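# Insert piston rod-first into cylinder, crown below rim

## Task

Push the piston into the cylinder with the rod end going in first, and keep going until the piston's crown sits lower than the cylinder's upper rim.

## Robot and tools

ROBOT. Two six-joint arms with parallel grippers: left_arm and right_arm. Each gripper's fingers point along its own +z axis and close along its y axis. The reported hand point (end_effector_position) lies midway between the finger pads, about 1 cm short of the tips.

FRAME. Every hand position, orientation and velocity is in the scene frame, in metres. The origin is at table-top height, halfway between the two nominal arm bases. +z is up, +x points out across the table, and left_arm is on the +y side (not necessarily the left of an image). Calibrated bases: left_arm at (-0.001, +0.320, +0.037), right_arm at (+0.017, -0.300, +0.045). Reported hand poses can be a few centimetres off, more at full reach.

ROW LAYOUT. Every motion command is a row of 14 numbers covering both arms, even if only one moves: seven for left_arm, then seven for right_arm. Inside each seven the order is unusual and must be followed exactly: waist, elbow, wrist pitch, shoulder, wrist roll, wrist yaw, then gripper opening. The six joint numbers are absolute target angles in radians (joint space, not a Cartesian pose), written the same way the result's Joint positions list them. Stated ranges: waist -2.618 to 3.054, shoulder 0.000 to 3.142, elbow 0.000 to 3.142, wrist pitch -1.571 to 1.571, wrist yaw -1.571 to 1.571, wrist roll -2.094 to 2.094. Real ends may differ by up to 0.059 rad; a target farther than that beyond a stated end (and beyond the current angle) gets the call refused, and a target past the true end is clipped, reported as "joint sent to its limit". The opening is an absolute command from -1 (shut) to +1 (fully open, pads 0.094 m apart). Sending 0 is a real command, so to leave a gripper alone repeat its current value from Tool commands. To keep a resting joint still, resend its Joint targets value.

TOOLS.
execute_actions(actions, cameras): actions is a list of actions; each action is up to 15 rows, one per 1/30 s step, and a short action repeats its last row to fill 15 steps. Per step each joint target can lead its measured angle by at most 0.339 rad (waist, shoulder, elbow) or 2.2 rad (wrist joints), and a row that would shift a hand more than 200 mm gets scaled back, so big changes need several actions. An empty actions list returns state plus all camera images.
move(target, speed, blend, opening_speed, grip_force, blocking, cameras): drives all joints together to absolute targets. target is one 14-number row or a list of up to 15 rows sharing a 10 s budget. speed is rad/s for the joint with most to travel, 0.01 to 12.57, default 0.5, one value or one per target. blend (rad) rounds corners between listed targets; 0 stops at each. opening_speed is how fast the opening command changes, per second on the -1..+1 scale, at least 0.2; use it slowly on anything fragile. grip_force is newtons per pad, 10 to 50, one value or one per arm; it persists, and lower values close slowly. blocking=false returns after about 0.5 s while the move continues; a new move then takes over from the current point. Moves do not avoid obstacles or the other arm.
wait(seconds 0 to 10, cameras): arms hold the last command; a running move continues.
stop(cameras): brakes a running move; faster moves need more room.
zoom_image(camera, region [x0,y0,x1,y1] pixels, at most 504x504): closer look at the newest image of one camera.
read_manual(section "licences"): licence text only.
finished_scene(scene 1 or 2): ends the scene irreversibly; call only once the piston is seated and stable.
Cameras: cam_head_left, cam_head_right (fixed bar behind the arms), cam_left_wrist, cam_right_wrist, all 896x504; pass ["all"], [] or names.

RESULTS. Joint positions and Joint velocities give, per arm, the six joints in row order (rad, rad/s) then the pad gap (m, m/s). Joint targets shows what joints are currently driven toward. Tool commands shows each gripper command. grip_measured is the finger opening on the command scale; on a firmly held hard part it reads a little below the part's width. Joint torques are total drive output including gravity, with offsets and noise; entries 1, 2 and 4 wrap at ±28 N m. A move adds a "move:" line: done (within 0.035 rad of target), off_target (at rest but short, e.g. blocked or loaded), moving, held (a check withheld steps or the clearance check stopped it) or fault; limits=held means steps were withheld. "joint command not followed" means the clearance check altered targets on some steps. MOTOR HOT appears from 75 °C; at 90 °C the arm folds and stays idle for the scene.

AVOID. Dropping the piston or releasing it while it moves; anything falling or being left off the table (instant failure); fast impacts with the table, cylinder or fixtures; jamming the piston in hard; arm-to-arm contact, including one gripper closing on the other's fingers; strain on a wrist camera cable; holding loads or stretched poses for long, which heats motors. Loose parts may be nudged occasionally, so recheck the view before grasping or inserting. Smooth, quick, low-effort motion is preferred.

Each tool is called after "Request:" by a JSON object that holds its "api" and its "payload".

## Session

Request:
{"api": "execute_actions", "payload": {"actions": []}}

Scene clock: 0.00 s.
left_arm: end_effector_position=(+0.3851, +0.3316, +0.1228) grip_measured=+1.000 end_effector_quat_wxyz=(+0.538, -0.023, +0.841, -0.056) | right_arm: end_effector_position=(+0.4177, -0.3083, +0.1475) grip_measured=+1.000 end_effector_quat_wxyz=(+0.589, +0.012, +0.808, -0.003)
Joint names: [waist, elbow, wrist pitch, shoulder, wrist roll, wrist yaw]
Joint positions: left_arm=[0.111 0.379 0.665 1.479 -0.056 0.165 0.094] | right_arm=[0.004 0.366 0.866 1.543 0.009 -0.003 0.094]
Joint velocities: within noise
Joint torques (N m): no reading
Motor temperatures (°C): left_arm=[29 28 30 27 27 27 25] | right_arm=[30 31 29 28 28 29 28]
Heat: left arm: 30 °C; right arm: 31 °C.
Joint targets: left_arm=[0.111 0.388 0.667 1.470 -0.055 0.167] | right_arm=[0.004 0.374 0.870 1.536 0.008 -0.003]
Tool commands: left_gripper/opening=+1.0 right_gripper/opening=+1.0

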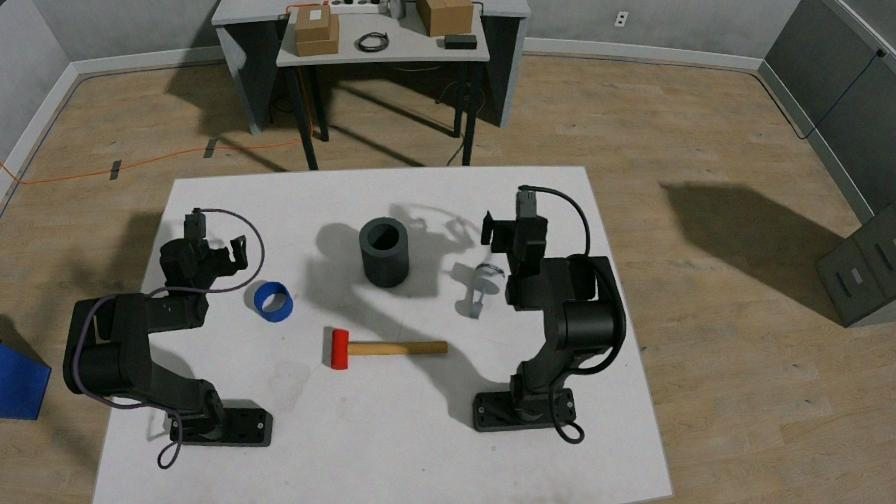

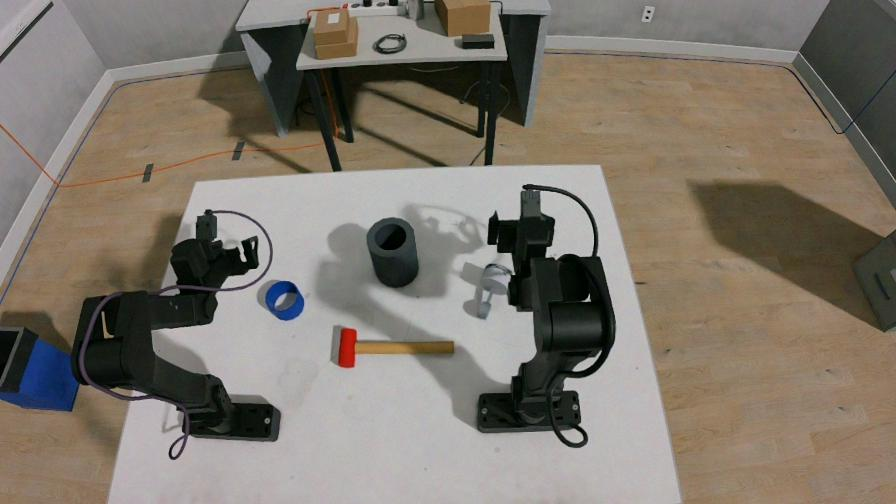

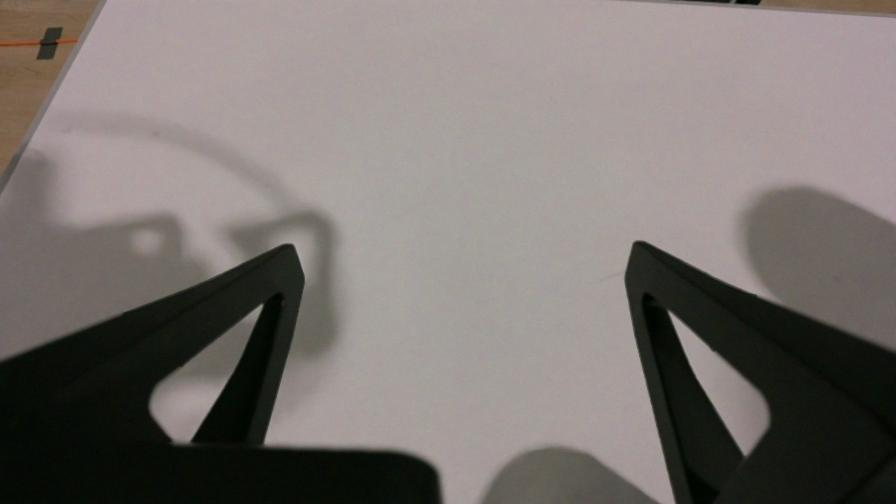

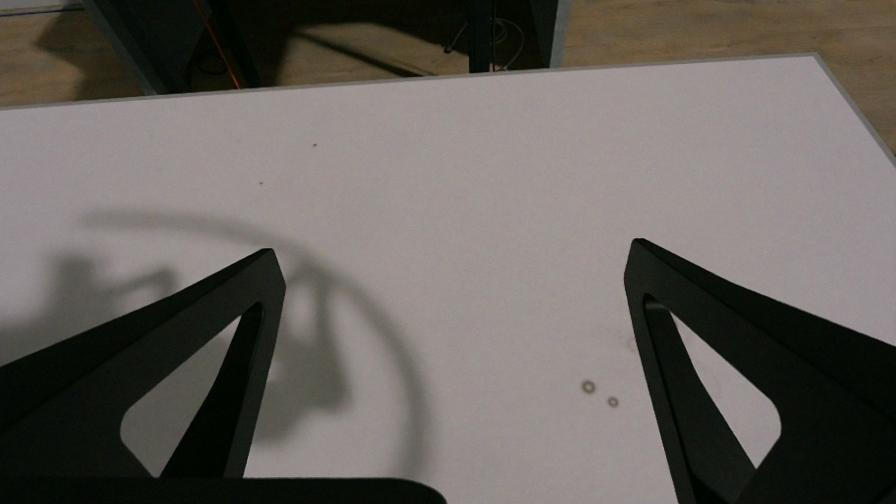

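Request:
{"api": "zoom_image", "payload": {"camera": "cam_head_left", "region": [320, 180, 560, 360]}}

Request:
{"api": "zoom_image", "payload": {"camera": "cam_head_right", "region": [320, 180, 560, 360]}}

Request:
{"api": "zoom_image", "payload": {"camera": "cam_head_right", "region": [440, 240, 540, 340]}}

Request:
{"api": "zoom_image", "payload": {"camera": "cam_head_left", "region": [430, 240, 530, 340]}}

Scaled by 2.100 from the camera's 896x504 image, which has a finer 1280x720 frame.

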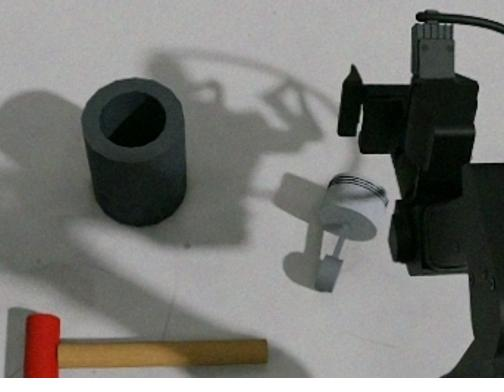

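Scaled by 2.100 from the camera's 896x504 image, which has a finer 1280x720 frame.

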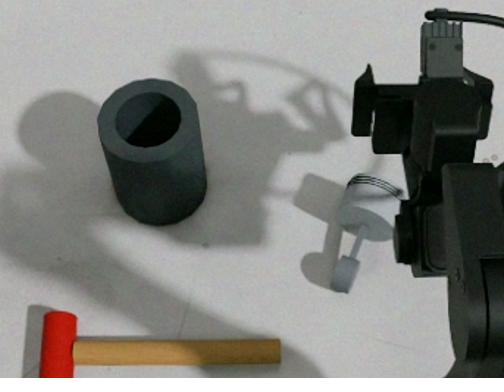

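Scaled by 5.040 from the camera's 896x504 image, which has a finer 1280x720 frame.

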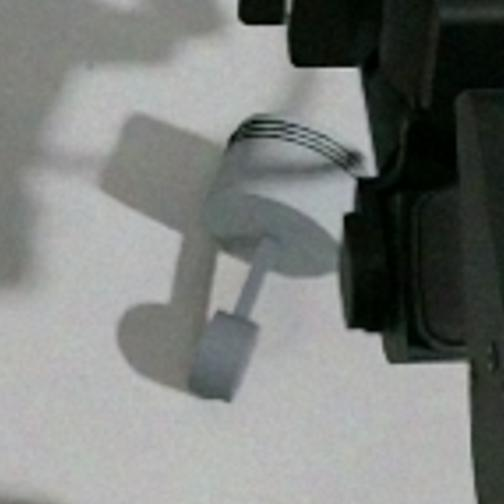

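Scaled by 5.040 from the camera's 896x504 image, which has a finer 1280x720 frame.

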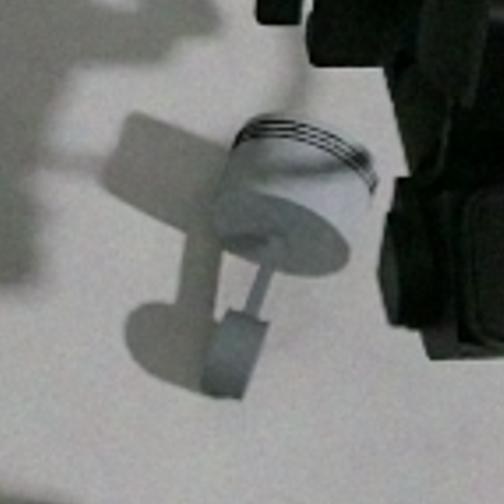

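Request:
{"api": "move", "payload": {"target": [-0.775, 2.1915, -1.0878, 2.0113, 0, 0, 1.0, 0.1115, 0.7918, -0.733, 0.9664, 0, 0, 1.0], "speed": 1.2, "cameras": ["all"]}}

Scene clock: 25.17 s.
left_arm: end_effector_position=(+0.3606, -0.0458, +0.3015) grip_measured=+1.000 end_effector_quat_wxyz=(+0.301, +0.361, +0.873, -0.132) | right_arm: end_effector_position=(+0.2865, -0.2780, +0.1837) grip_measured=+1.000 end_effector_quat_wxyz=(+0.305, -0.036, +0.952, +0.014)
Joint names: [waist, elbow, wrist pitch, shoulder, wrist roll, wrist yaw]
Joint positions: left_arm=[-0.782 2.165 -1.074 1.991 -0.007 0.011 0.094] | right_arm=[0.105 0.759 -0.731 0.979 0.003 -0.003 0.094]
Joint torques (N m): left_arm=[0.65 8.32 0.86 -7.84 0.09 -0.15] | right_arm=[0.65 8.42 1.31 -2.86 -0.03 0.02]
Heat: left arm: 33 °C; right arm: 32 °C.
Joint targets: left_arm=[-0.775 2.191 -1.088 2.011 0.000 0.000] | right_arm=[0.111 0.792 -0.733 0.966 0.000 0.000]
move: done
camera_calibration:
cam_left_wrist: T_world_to_cam=[[-0.724534, -0.687184, -0.0531921, 0.247168], [-0.688188, 0.725532, 0.000790918, 0.287168], [0.0380491, 0.0371792, -0.998584, 0.410126], [0, 0, 0, 1]] pos_world=[0.361102, -0.0537476, 0.422466]
cam_right_wrist: T_world_to_cam=[[0.0638303, -0.996432, -0.0552196, -0.285337], [-0.996258, -0.0668547, 0.0547751, 0.264661], [-0.0582713, 0.0515167, -0.996971, 0.337963], [0, 0, 0, 1]] pos_world=[0.301577, -0.284036, 0.306686]

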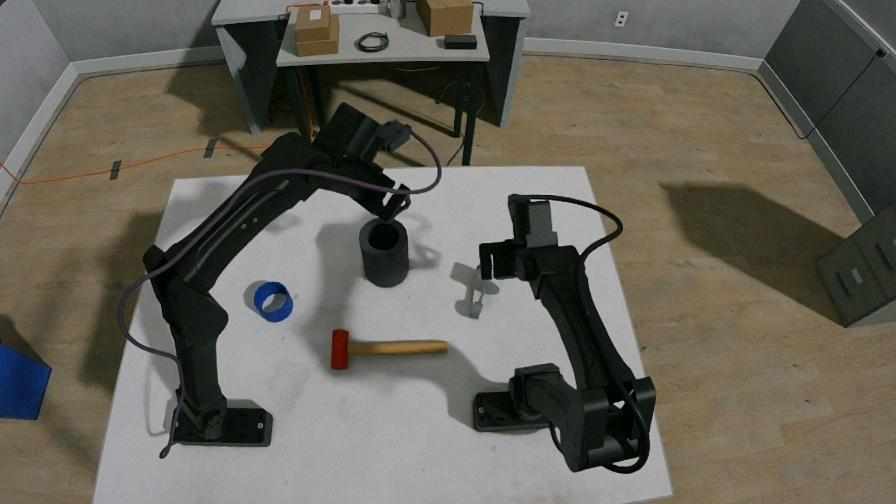

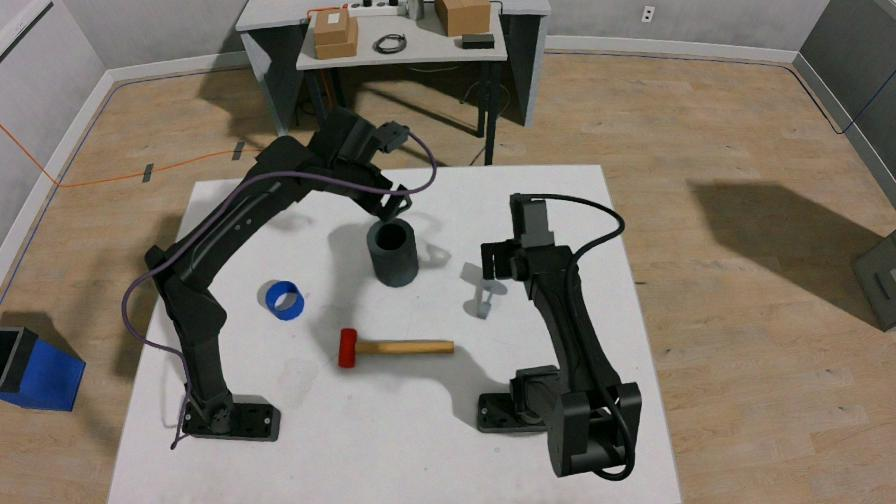

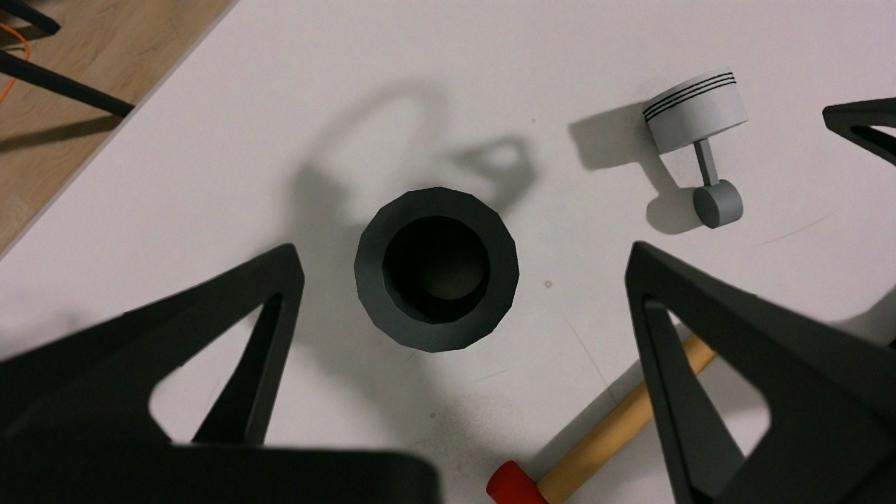

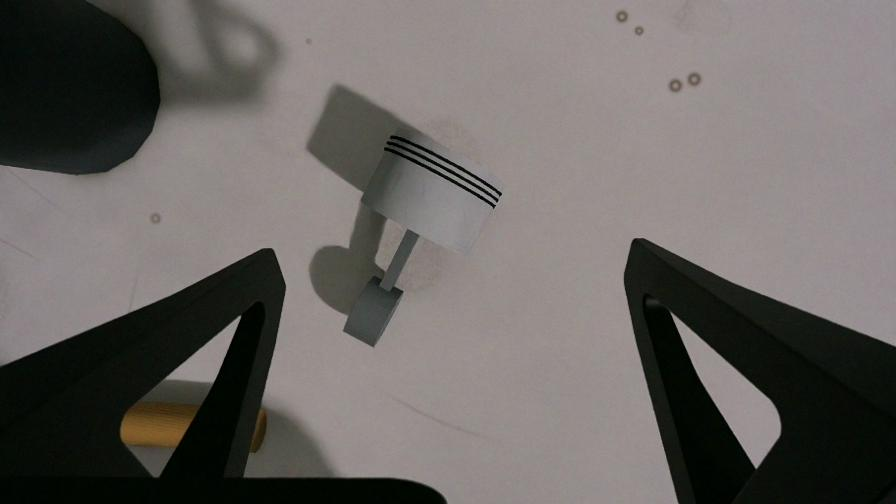

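Request:
{"api": "zoom_image", "payload": {"camera": "cam_right_wrist", "region": [290, 60, 550, 380]}}

Request:
{"api": "zoom_image", "payload": {"camera": "cam_left_wrist", "region": [340, 170, 540, 370]}}

Request:
{"api": "zoom_image", "payload": {"camera": "cam_left_wrist", "region": [560, 40, 780, 260]}}

Request:
{"api": "zoom_image", "payload": {"camera": "cam_head_left", "region": [240, 260, 320, 340]}}

Scaled by 1.575 from the camera's 896x504 image, which has a finer 1280x720 frame.

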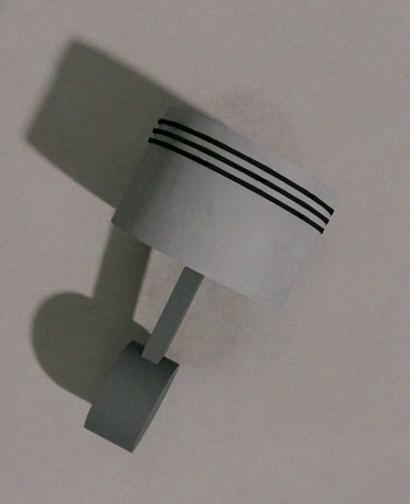

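Scaled by 2.520 from the camera's 896x504 image, which has a finer 1280x720 frame.

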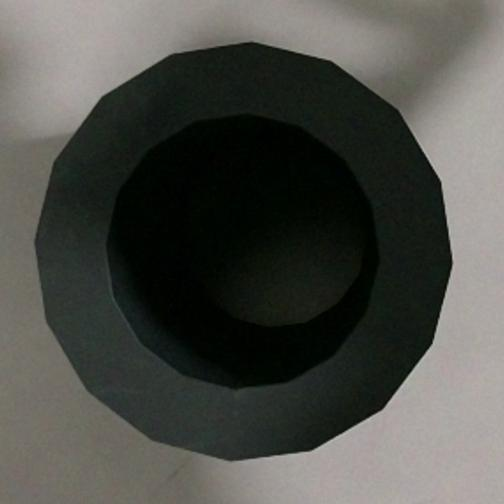

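Scaled by 2.291 from the camera's 896x504 image, which has a finer 1280x720 frame.

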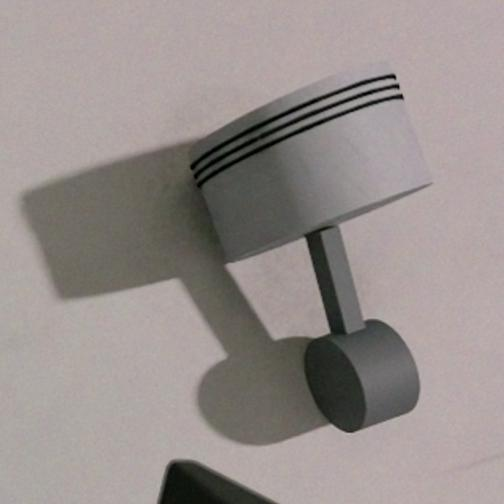

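Scaled by 6.300 from the camera's 896x504 image, which has a finer 1280x720 frame.

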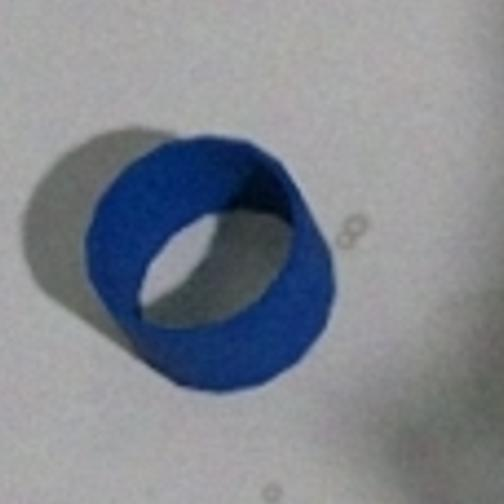

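Request:
{"api": "zoom_image", "payload": {"camera": "cam_right_wrist", "region": [340, 100, 520, 270]}}

Request:
{"api": "zoom_image", "payload": {"camera": "cam_right_wrist", "region": [320, 220, 440, 360]}}

Scaled by 2.800 from the camera's 896x504 image, which has a finer 1280x720 frame.

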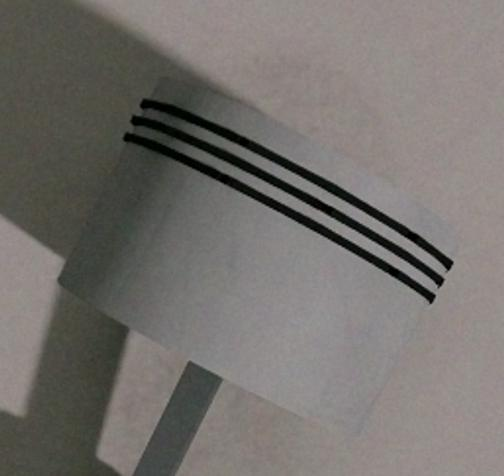

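Scaled by 3.600 from the camera's 896x504 image, which has a finer 1280x720 frame.

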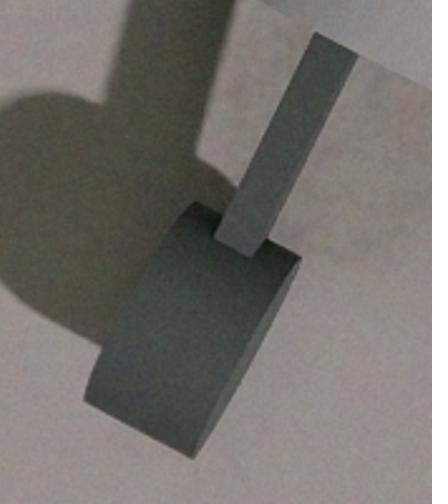

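Request:
{"api": "move", "payload": {"target": [-0.775, 2.1915, -1.0878, 2.0113, 0, 0, 1.0, 0.0539, 1.6339, -1.4498, 2.0731, 0.4158, -0.1459, 1.0], "speed": 1.0, "cameras": ["cam_right_wrist", "cam_left_wrist", "cam_head_left"]}}

Scene clock: 59.23 s.
left_arm: end_effector_position=(+0.3605, -0.0458, +0.3014) grip_measured=+1.000 end_effector_quat_wxyz=(+0.301, +0.361, +0.873, -0.132) | right_arm: end_effector_position=(+0.3265, -0.2645, +0.1050) grip_measured=+1.000 end_effector_quat_wxyz=(-0.176, +0.194, +0.965, +0.031)
Joint names: [waist, elbow, wrist pitch, shoulder, wrist roll, wrist yaw]
Joint positions: left_arm=[-0.782 2.165 -1.075 1.991 -0.007 0.011 0.094] | right_arm=[0.06 1.606 -1.441 2.068 0.405 -0.138 0.094]
Joint torques (N m): left_arm=[0.65 8.32 0.86 -7.84 0.08 -0.14] | right_arm=[-0.55 6.74 -0.59 -9.57 0.08 -0.17]
Heat: left arm: 33 °C; right arm: 34 °C.
Joint targets: left_arm=[-0.775 2.191 -1.088 2.011 0.000 0.000] | right_arm=[0.054 1.634 -1.450 2.073 0.416 -0.146]
move: done
camera_calibration:
cam_left_wrist: T_world_to_cam=[[-0.724546, -0.687166, -0.0532533, 0.247194], [-0.688186, 0.725533, 0.00114701, 0.287016], [0.0378488, 0.0374793, -0.99858, 0.410113], [0, 0, 0, 1]] pos_world=[0.361102, -0.0537472, 0.422366]
cam_right_wrist: T_world_to_cam=[[-0.429475, -0.903028, -0.00959297, -0.0978728], [-0.466179, 0.21259, 0.858768, 0.126106], [-0.773452, 0.373291, -0.512275, 0.528864], [0, 0, 0, 1]] pos_world=[0.425805, -0.312611, 0.161689]
Images, in order (width x height): cam_head_left 896x504, cam_left_wrist 896x504, cam_right_wrist 896x504.

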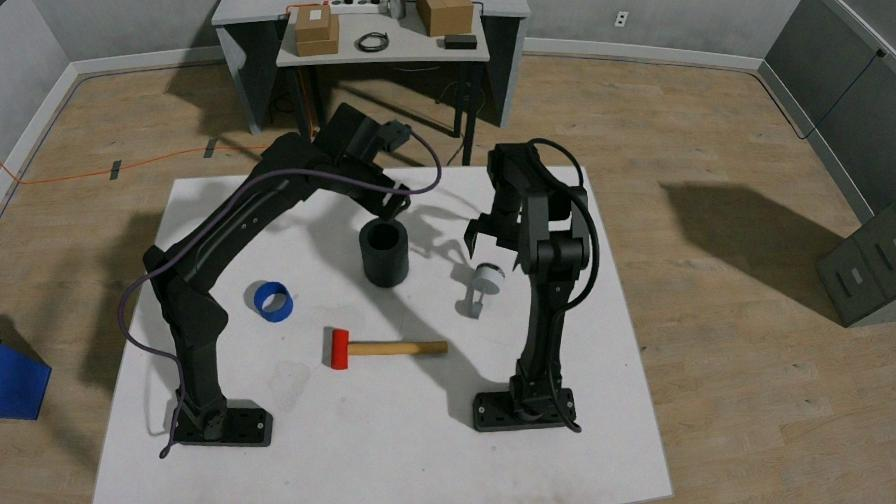

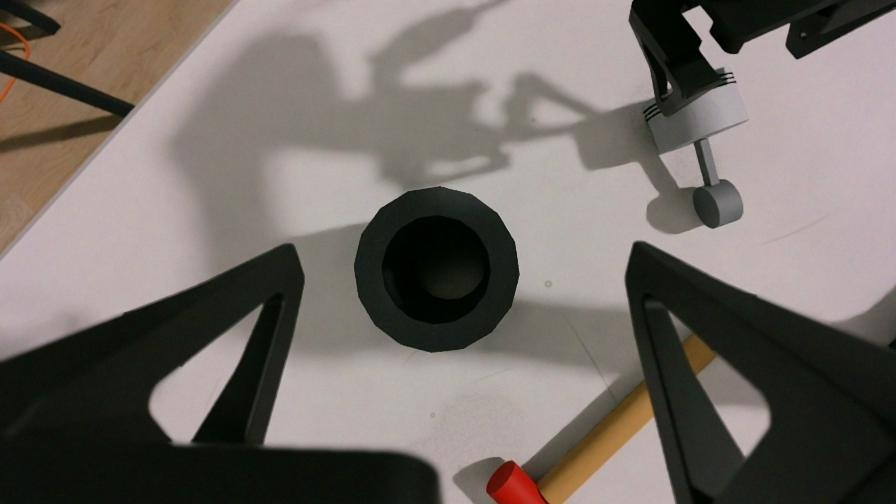

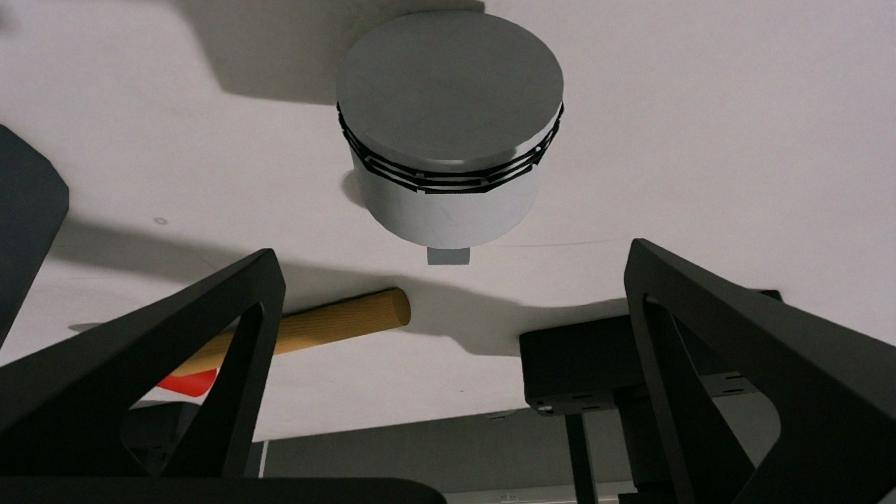

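Request:
{"api": "zoom_image", "payload": {"camera": "cam_right_wrist", "region": [310, 0, 590, 280]}}

Request:
{"api": "zoom_image", "payload": {"camera": "cam_left_wrist", "region": [600, 0, 780, 180]}}

Scaled by 1.800 from the camera's 896x504 image, which has a finer 1280x720 frame.

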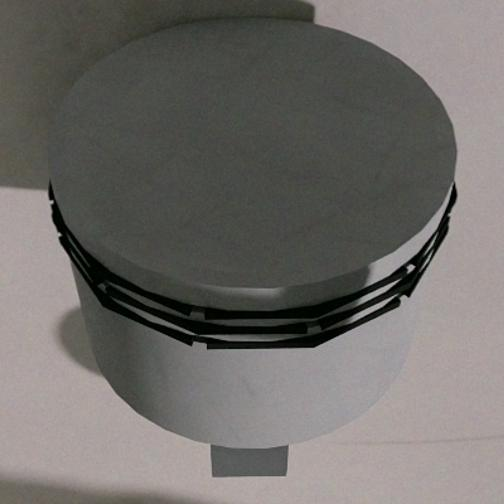

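Scaled by 2.800 from the camera's 896x504 image, which has a finer 1280x720 frame.

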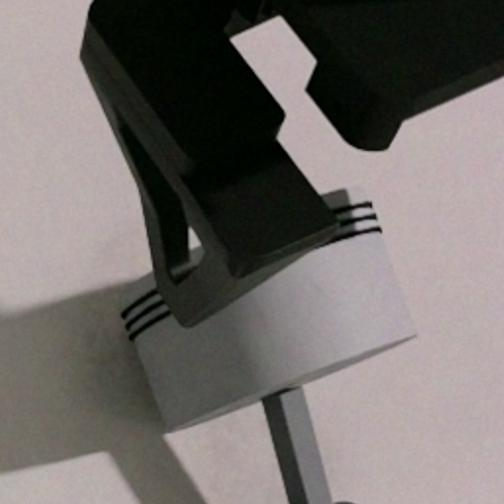

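Request:
{"api": "move", "payload": {"target": [-0.775, 2.1915, -1.0878, 2.0113, 0, 0, 1.0, 0.054, 1.4726, -1.199, 2.147, 0.433, -0.156, 1.0], "speed": 0.3, "cameras": ["cam_right_wrist", "cam_left_wrist"]}}

Scene clock: 72.20 s.
left_arm: end_effector_position=(+0.3605, -0.0458, +0.3014) grip_measured=+1.000 end_effector_quat_wxyz=(+0.301, +0.361, +0.873, -0.132) | right_arm: end_effector_position=(+0.3364, -0.2623, +0.0472) grip_measured=+1.000 end_effector_quat_wxyz=(-0.158, +0.202, +0.966, +0.039)
Joint names: [waist, elbow, wrist pitch, shoulder, wrist roll, wrist yaw]
Joint positions: left_arm=[-0.782 2.165 -1.075 1.991 -0.007 0.011 0.094] | right_arm=[0.06 1.482 -1.209 2.135 0.423 -0.149 0.094]
Joint torques (N m): left_arm=[0.66 8.32 0.86 -7.84 0.09 -0.14] | right_arm=[-0.46 3.73 -0.32 -9.24 0.08 -0.14]
Heat: left arm: 34 °C; right arm: 33 °C.
Joint targets: left_arm=[-0.775 2.191 -1.088 2.011 0.000 0.000] | right_arm=[0.054 1.473 -1.199 2.147 0.433 -0.156]
move: done
camera_calibration:
cam_left_wrist: T_world_to_cam=[[-0.724546, -0.687166, -0.0532533, 0.247194], [-0.688186, 0.725533, 0.00114701, 0.287016], [0.0378488, 0.0374793, -0.99858, 0.410113], [0, 0, 0, 1]] pos_world=[0.361102, -0.0537472, 0.422366]
cam_right_wrist: T_world_to_cam=[[-0.446856, -0.894052, -0.0314655, -0.0829064], [-0.493897, 0.217223, 0.84195, 0.191216], [-0.745912, 0.391771, -0.538637, 0.502867], [0, 0, 0, 1]] pos_world=[0.432489, -0.312668, 0.10726]
Images, in order (width x height): cam_left_wrist 896x504, cam_right_wrist 896x504.

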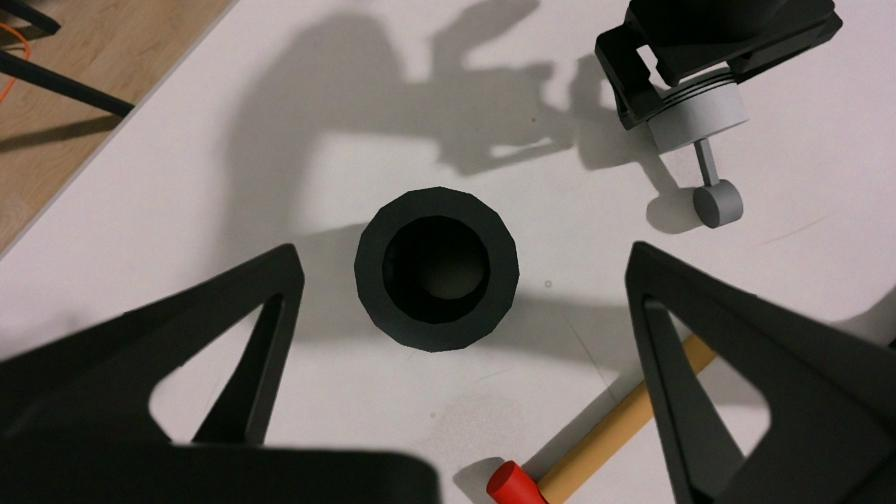

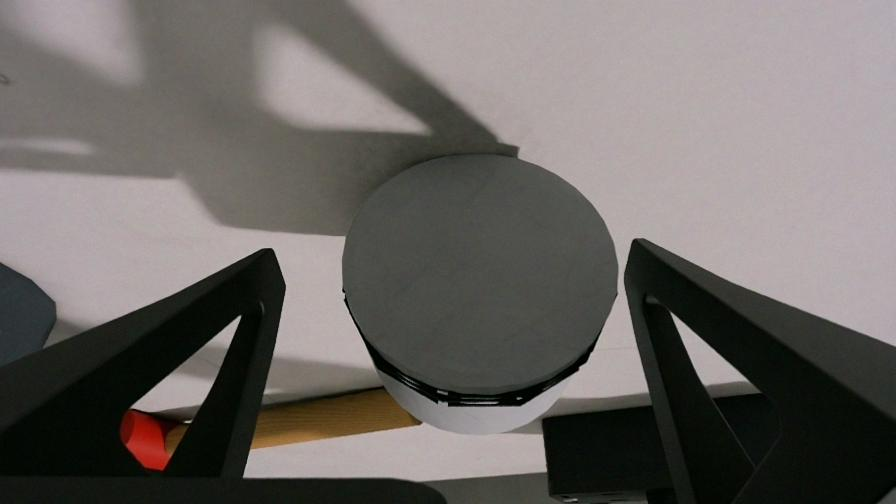

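Request:
{"api": "move", "payload": {"target": [-0.775, 2.1915, -1.0878, 2.0113, 0, 0, 1.0, 0.025, 1.600, -1.371, 2.237, 0.366, -0.192, 1.0], "speed": 0.3, "cameras": ["cam_right_wrist", "cam_left_wrist"]}}

Scene clock: 81.80 s.
left_arm: end_effector_position=(+0.3605, -0.0458, +0.3014) grip_measured=+1.000 end_effector_quat_wxyz=(+0.301, +0.361, +0.873, -0.132) | right_arm: end_effector_position=(+0.3229, -0.2655, +0.0498) grip_measured=+1.000 end_effector_quat_wxyz=(-0.229, +0.195, +0.952, +0.048)
Joint names: [waist, elbow, wrist pitch, shoulder, wrist roll, wrist yaw]
Joint positions: left_arm=[-0.782 2.165 -1.075 1.991 -0.007 0.011 0.094] | right_arm=[0.031 1.573 -1.362 2.221 0.367 -0.183 0.094]
Joint torques (N m): left_arm=[0.66 8.32 0.87 -7.84 0.08 -0.14] | right_arm=[-0.51 6.31 -0.83 -9.2 0.03 -0.21]
Heat: left arm: 34 °C; right arm: 33 °C.
Joint targets: left_arm=[-0.775 2.191 -1.088 2.011 0.000 0.000] | right_arm=[0.025 1.600 -1.371 2.237 0.366 -0.192]
move: done
camera_calibration:
cam_left_wrist: T_world_to_cam=[[-0.724546, -0.687166, -0.0532533, 0.247194], [-0.688186, 0.725533, 0.00114701, 0.287016], [0.0378488, 0.0374793, -0.99858, 0.410113], [0, 0, 0, 1]] pos_world=[0.361102, -0.0537472, 0.422366]
cam_right_wrist: T_world_to_cam=[[-0.439467, -0.898141, -0.0145374, -0.0959685], [-0.375088, 0.16878, 0.911495, 0.12842], [-0.816197, 0.406024, -0.411055, 0.515577], [0, 0, 0, 1]] pos_world=[0.426806, -0.317205, 0.0934812]
Images, in order (width x height): cam_left_wrist 896x504, cam_right_wrist 896x504.

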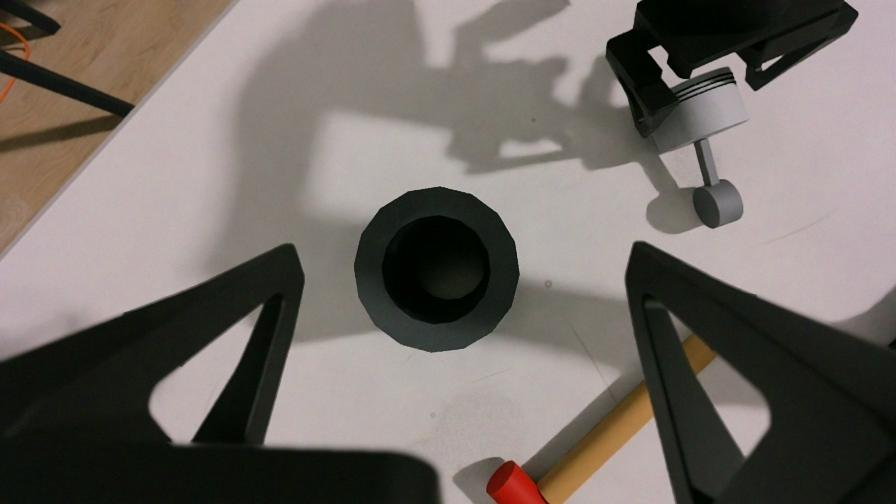

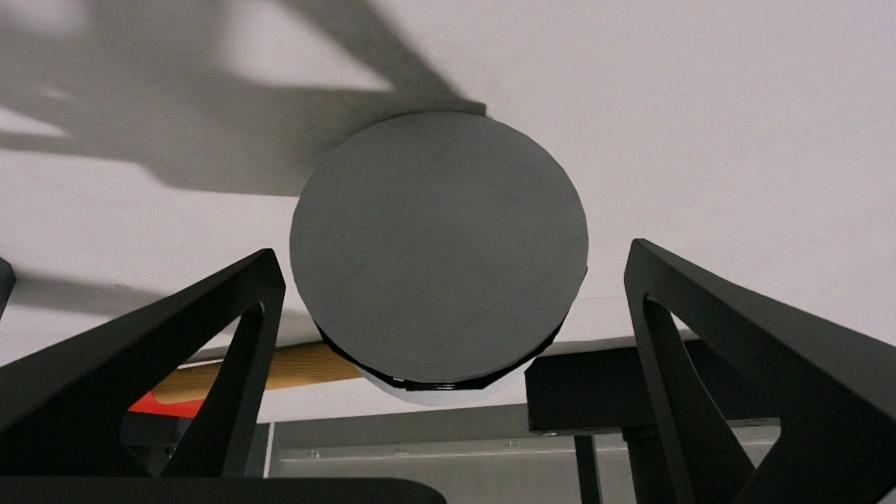

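Request:
{"api": "move", "payload": {"target": [-0.775, 2.1915, -1.0878, 2.0113, 0, 0, 1.0, 0.025, 1.600, -1.371, 2.237, 0.366, -0.192, 0.2], "speed": 0.3, "opening_speed": 0.6, "cameras": ["cam_right_wrist"]}}

Scene clock: 88.33 s.
left_arm: end_effector_position=(+0.3605, -0.0458, +0.3014) grip_measured=+1.000 end_effector_quat_wxyz=(+0.301, +0.361, +0.873, -0.132) | right_arm: end_effector_position=(+0.3229, -0.2645, +0.0500) grip_measured=+0.453 end_effector_quat_wxyz=(-0.230, +0.195, +0.952, +0.051)
Joint names: [waist, elbow, wrist pitch, shoulder, wrist roll, wrist yaw]
Joint positions: left_arm=[-0.782 2.165 -1.075 1.991 -0.007 0.011 0.094] | right_arm=[0.031 1.573 -1.362 2.221 0.366 -0.189 0.068]
Joint torques (N m): left_arm=[0.65 8.32 0.86 -7.86 0.08 -0.14] | right_arm=[-0.64 6.2 -0.81 -9.29 0.02 -0.14]
Heat: left arm: 34 °C; right arm: 33 °C.
Joint targets: left_arm=[-0.775 2.191 -1.088 2.011 0.000 0.000] | right_arm=[0.025 1.600 -1.371 2.237 0.366 -0.192]
move: done
camera_calibration:
cam_right_wrist: T_world_to_cam=[[-0.441063, -0.897269, -0.0192971, -0.0940852], [-0.374472, 0.16445, 0.912539, 0.126657], [-0.815619, 0.409713, -0.408535, 0.515889], [0, 0, 0, 1]] pos_world=[0.426701, -0.316615, 0.0933638]
Images, in order (width x height): cam_right_wrist 896x504.

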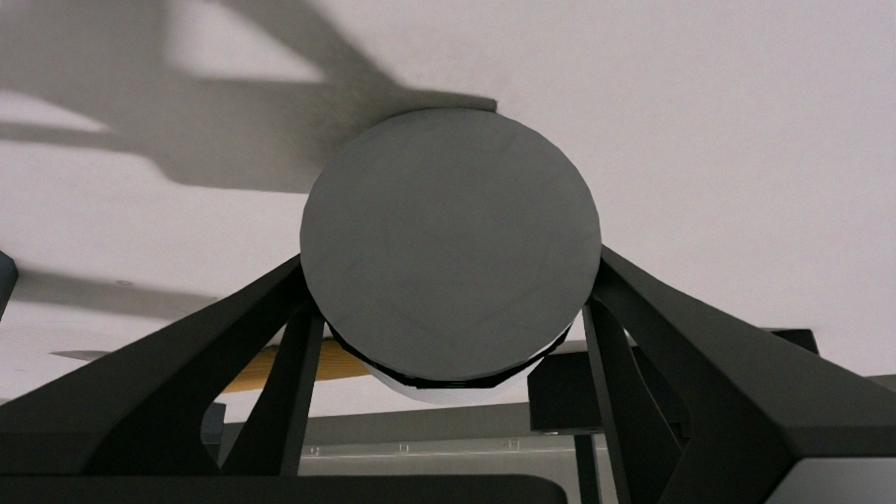

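Request:
{"api": "move", "payload": {"target": [[-0.775, 2.1915, -1.0878, 2.0113, 0, 0, 1.0, 0.031, 1.664, -1.537, 2.097, 0.366, -0.189, 0.2], [-0.1247, 1.0395, -0.0078, 1.5876, 0.5305, 1.2358, 1.0, 0.15, 0.942, -0.216, 1.203, 0, 0, 0.2]], "speed": [0.25, 0.7], "cameras": ["all"]}}

Scene clock: 111.97 s.
left_arm: end_effector_position=(+0.3569, +0.1031, +0.2603) grip_measured=+1.000 end_effector_quat_wxyz=(+0.475, +0.485, +0.604, -0.418) | right_arm: end_effector_position=(+0.4060, -0.2513, +0.2559) grip_measured=+0.449 end_effector_quat_wxyz=(+0.463, -0.053, +0.884, +0.035)
Joint names: [waist, elbow, wrist pitch, shoulder, wrist roll, wrist yaw]
Joint positions: left_arm=[-0.126 1.049 -0.022 1.625 0.521 1.207 0.094] | right_arm=[0.144 0.943 -0.308 1.24 0.005 -0.015 0.068]
Joint torques (N m): left_arm=[0.1 5.89 1.08 -9.16 0.1 0.6] | right_arm=[0.61 6.24 2.84 -7.84 -0.03 0.16]
Heat: left arm: 34 °C; right arm: 32 °C.
Joint targets: left_arm=[-0.125 1.040 -0.008 1.588 0.531 1.236] | right_arm=[0.150 0.942 -0.216 1.203 0.000 0.000]
move: off_target (left_arm, right_arm); left_arm: the shoulder is farthest, 0.037 rad from its target; right_arm: the wrist pitch is farthest, 0.092 rad from its target
camera_calibration:
cam_left_wrist: T_world_to_cam=[[-0.978244, -0.206416, -0.0207731, 0.377164], [-0.145093, 0.752295, -0.642651, 0.147519], [0.148281, -0.625656, -0.765877, 0.331891], [0, 0, 0, 1]] pos_world=[0.341149, 0.174524, 0.356826]
cam_right_wrist: T_world_to_cam=[[0.130536, -0.989352, -0.0643594, -0.285368], [-0.952165, -0.10701, -0.286236, 0.440806], [0.276301, 0.0986449, -0.955995, 0.281035], [0, 0, 0, 1]] pos_world=[0.379321, -0.262881, 0.376477]

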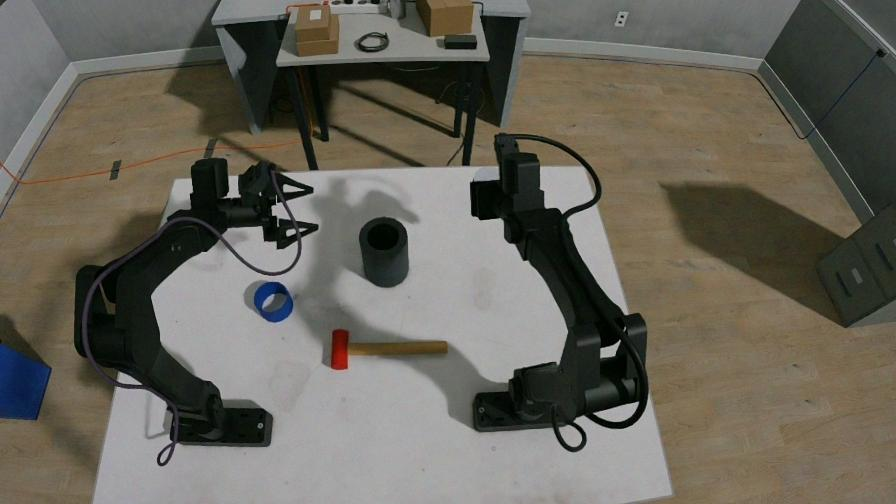

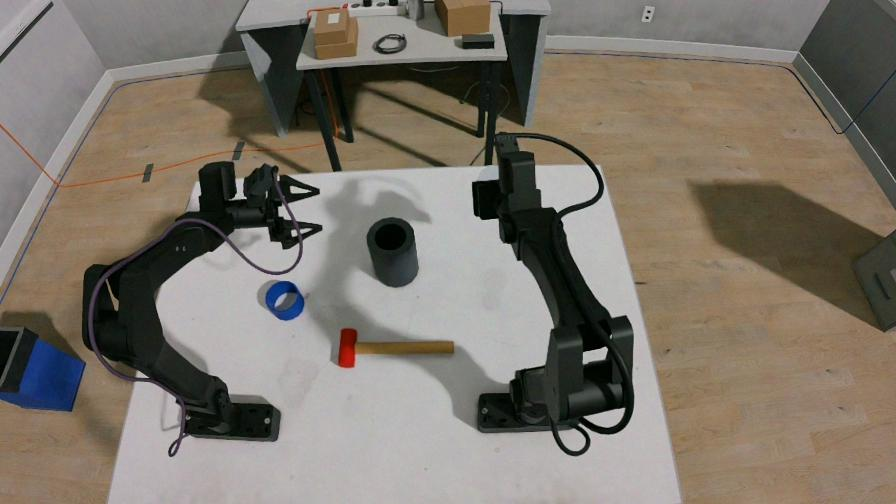

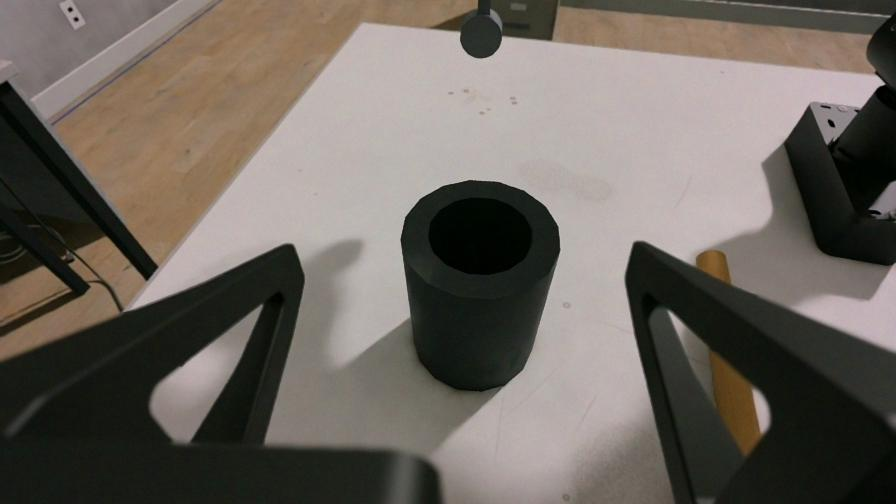

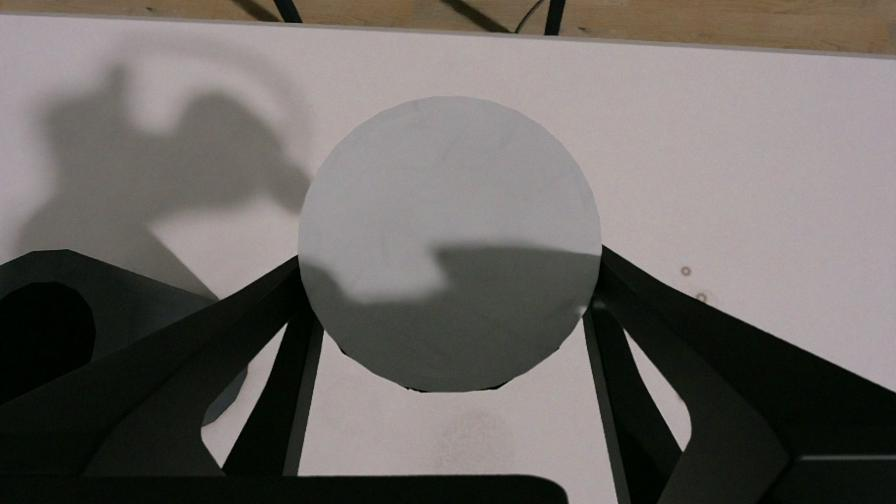

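Request:
{"api": "zoom_image", "payload": {"camera": "cam_right_wrist", "region": [280, 80, 620, 410]}}

Request:
{"api": "zoom_image", "payload": {"camera": "cam_left_wrist", "region": [390, 0, 590, 160]}}

Request:
{"api": "zoom_image", "payload": {"camera": "cam_left_wrist", "region": [380, 160, 580, 400]}}

Scaled by 1.482 from the camera's 896x504 image, which has a finer 1280x720 frame.

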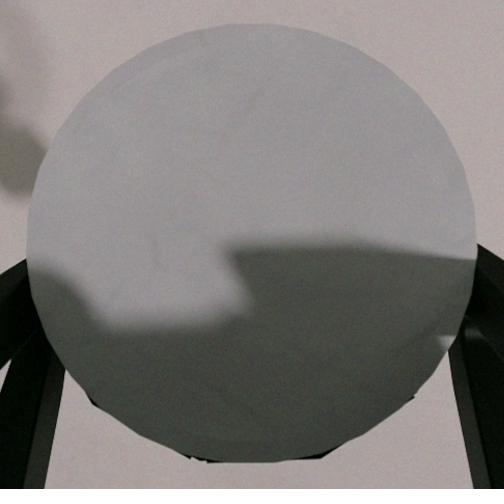

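Scaled by 2.520 from the camera's 896x504 image, which has a finer 1280x720 frame.

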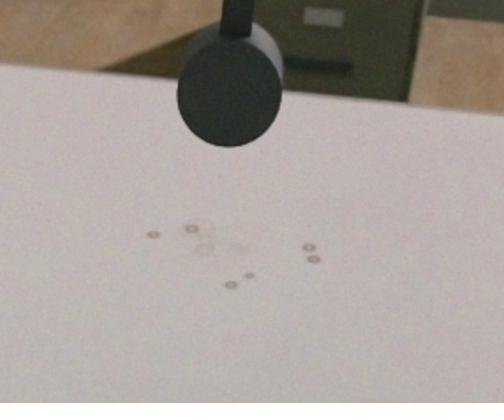

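Scaled by 2.100 from the camera's 896x504 image, which has a finer 1280x720 frame.

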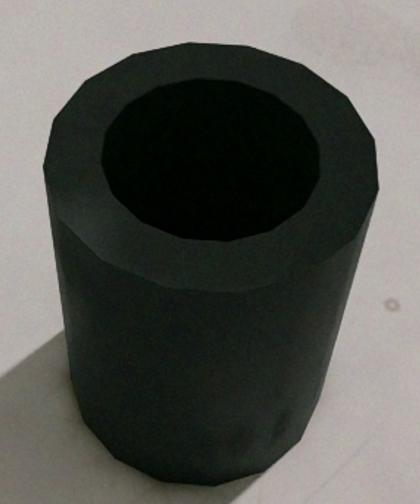

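Request:
{"api": "zoom_image", "payload": {"camera": "cam_right_wrist", "region": [0, 230, 300, 450]}}

Scaled by 1.680 from the camera's 896x504 image, which has a finer 1280x720 frame.

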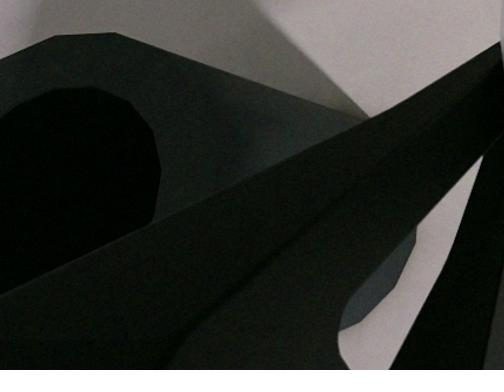

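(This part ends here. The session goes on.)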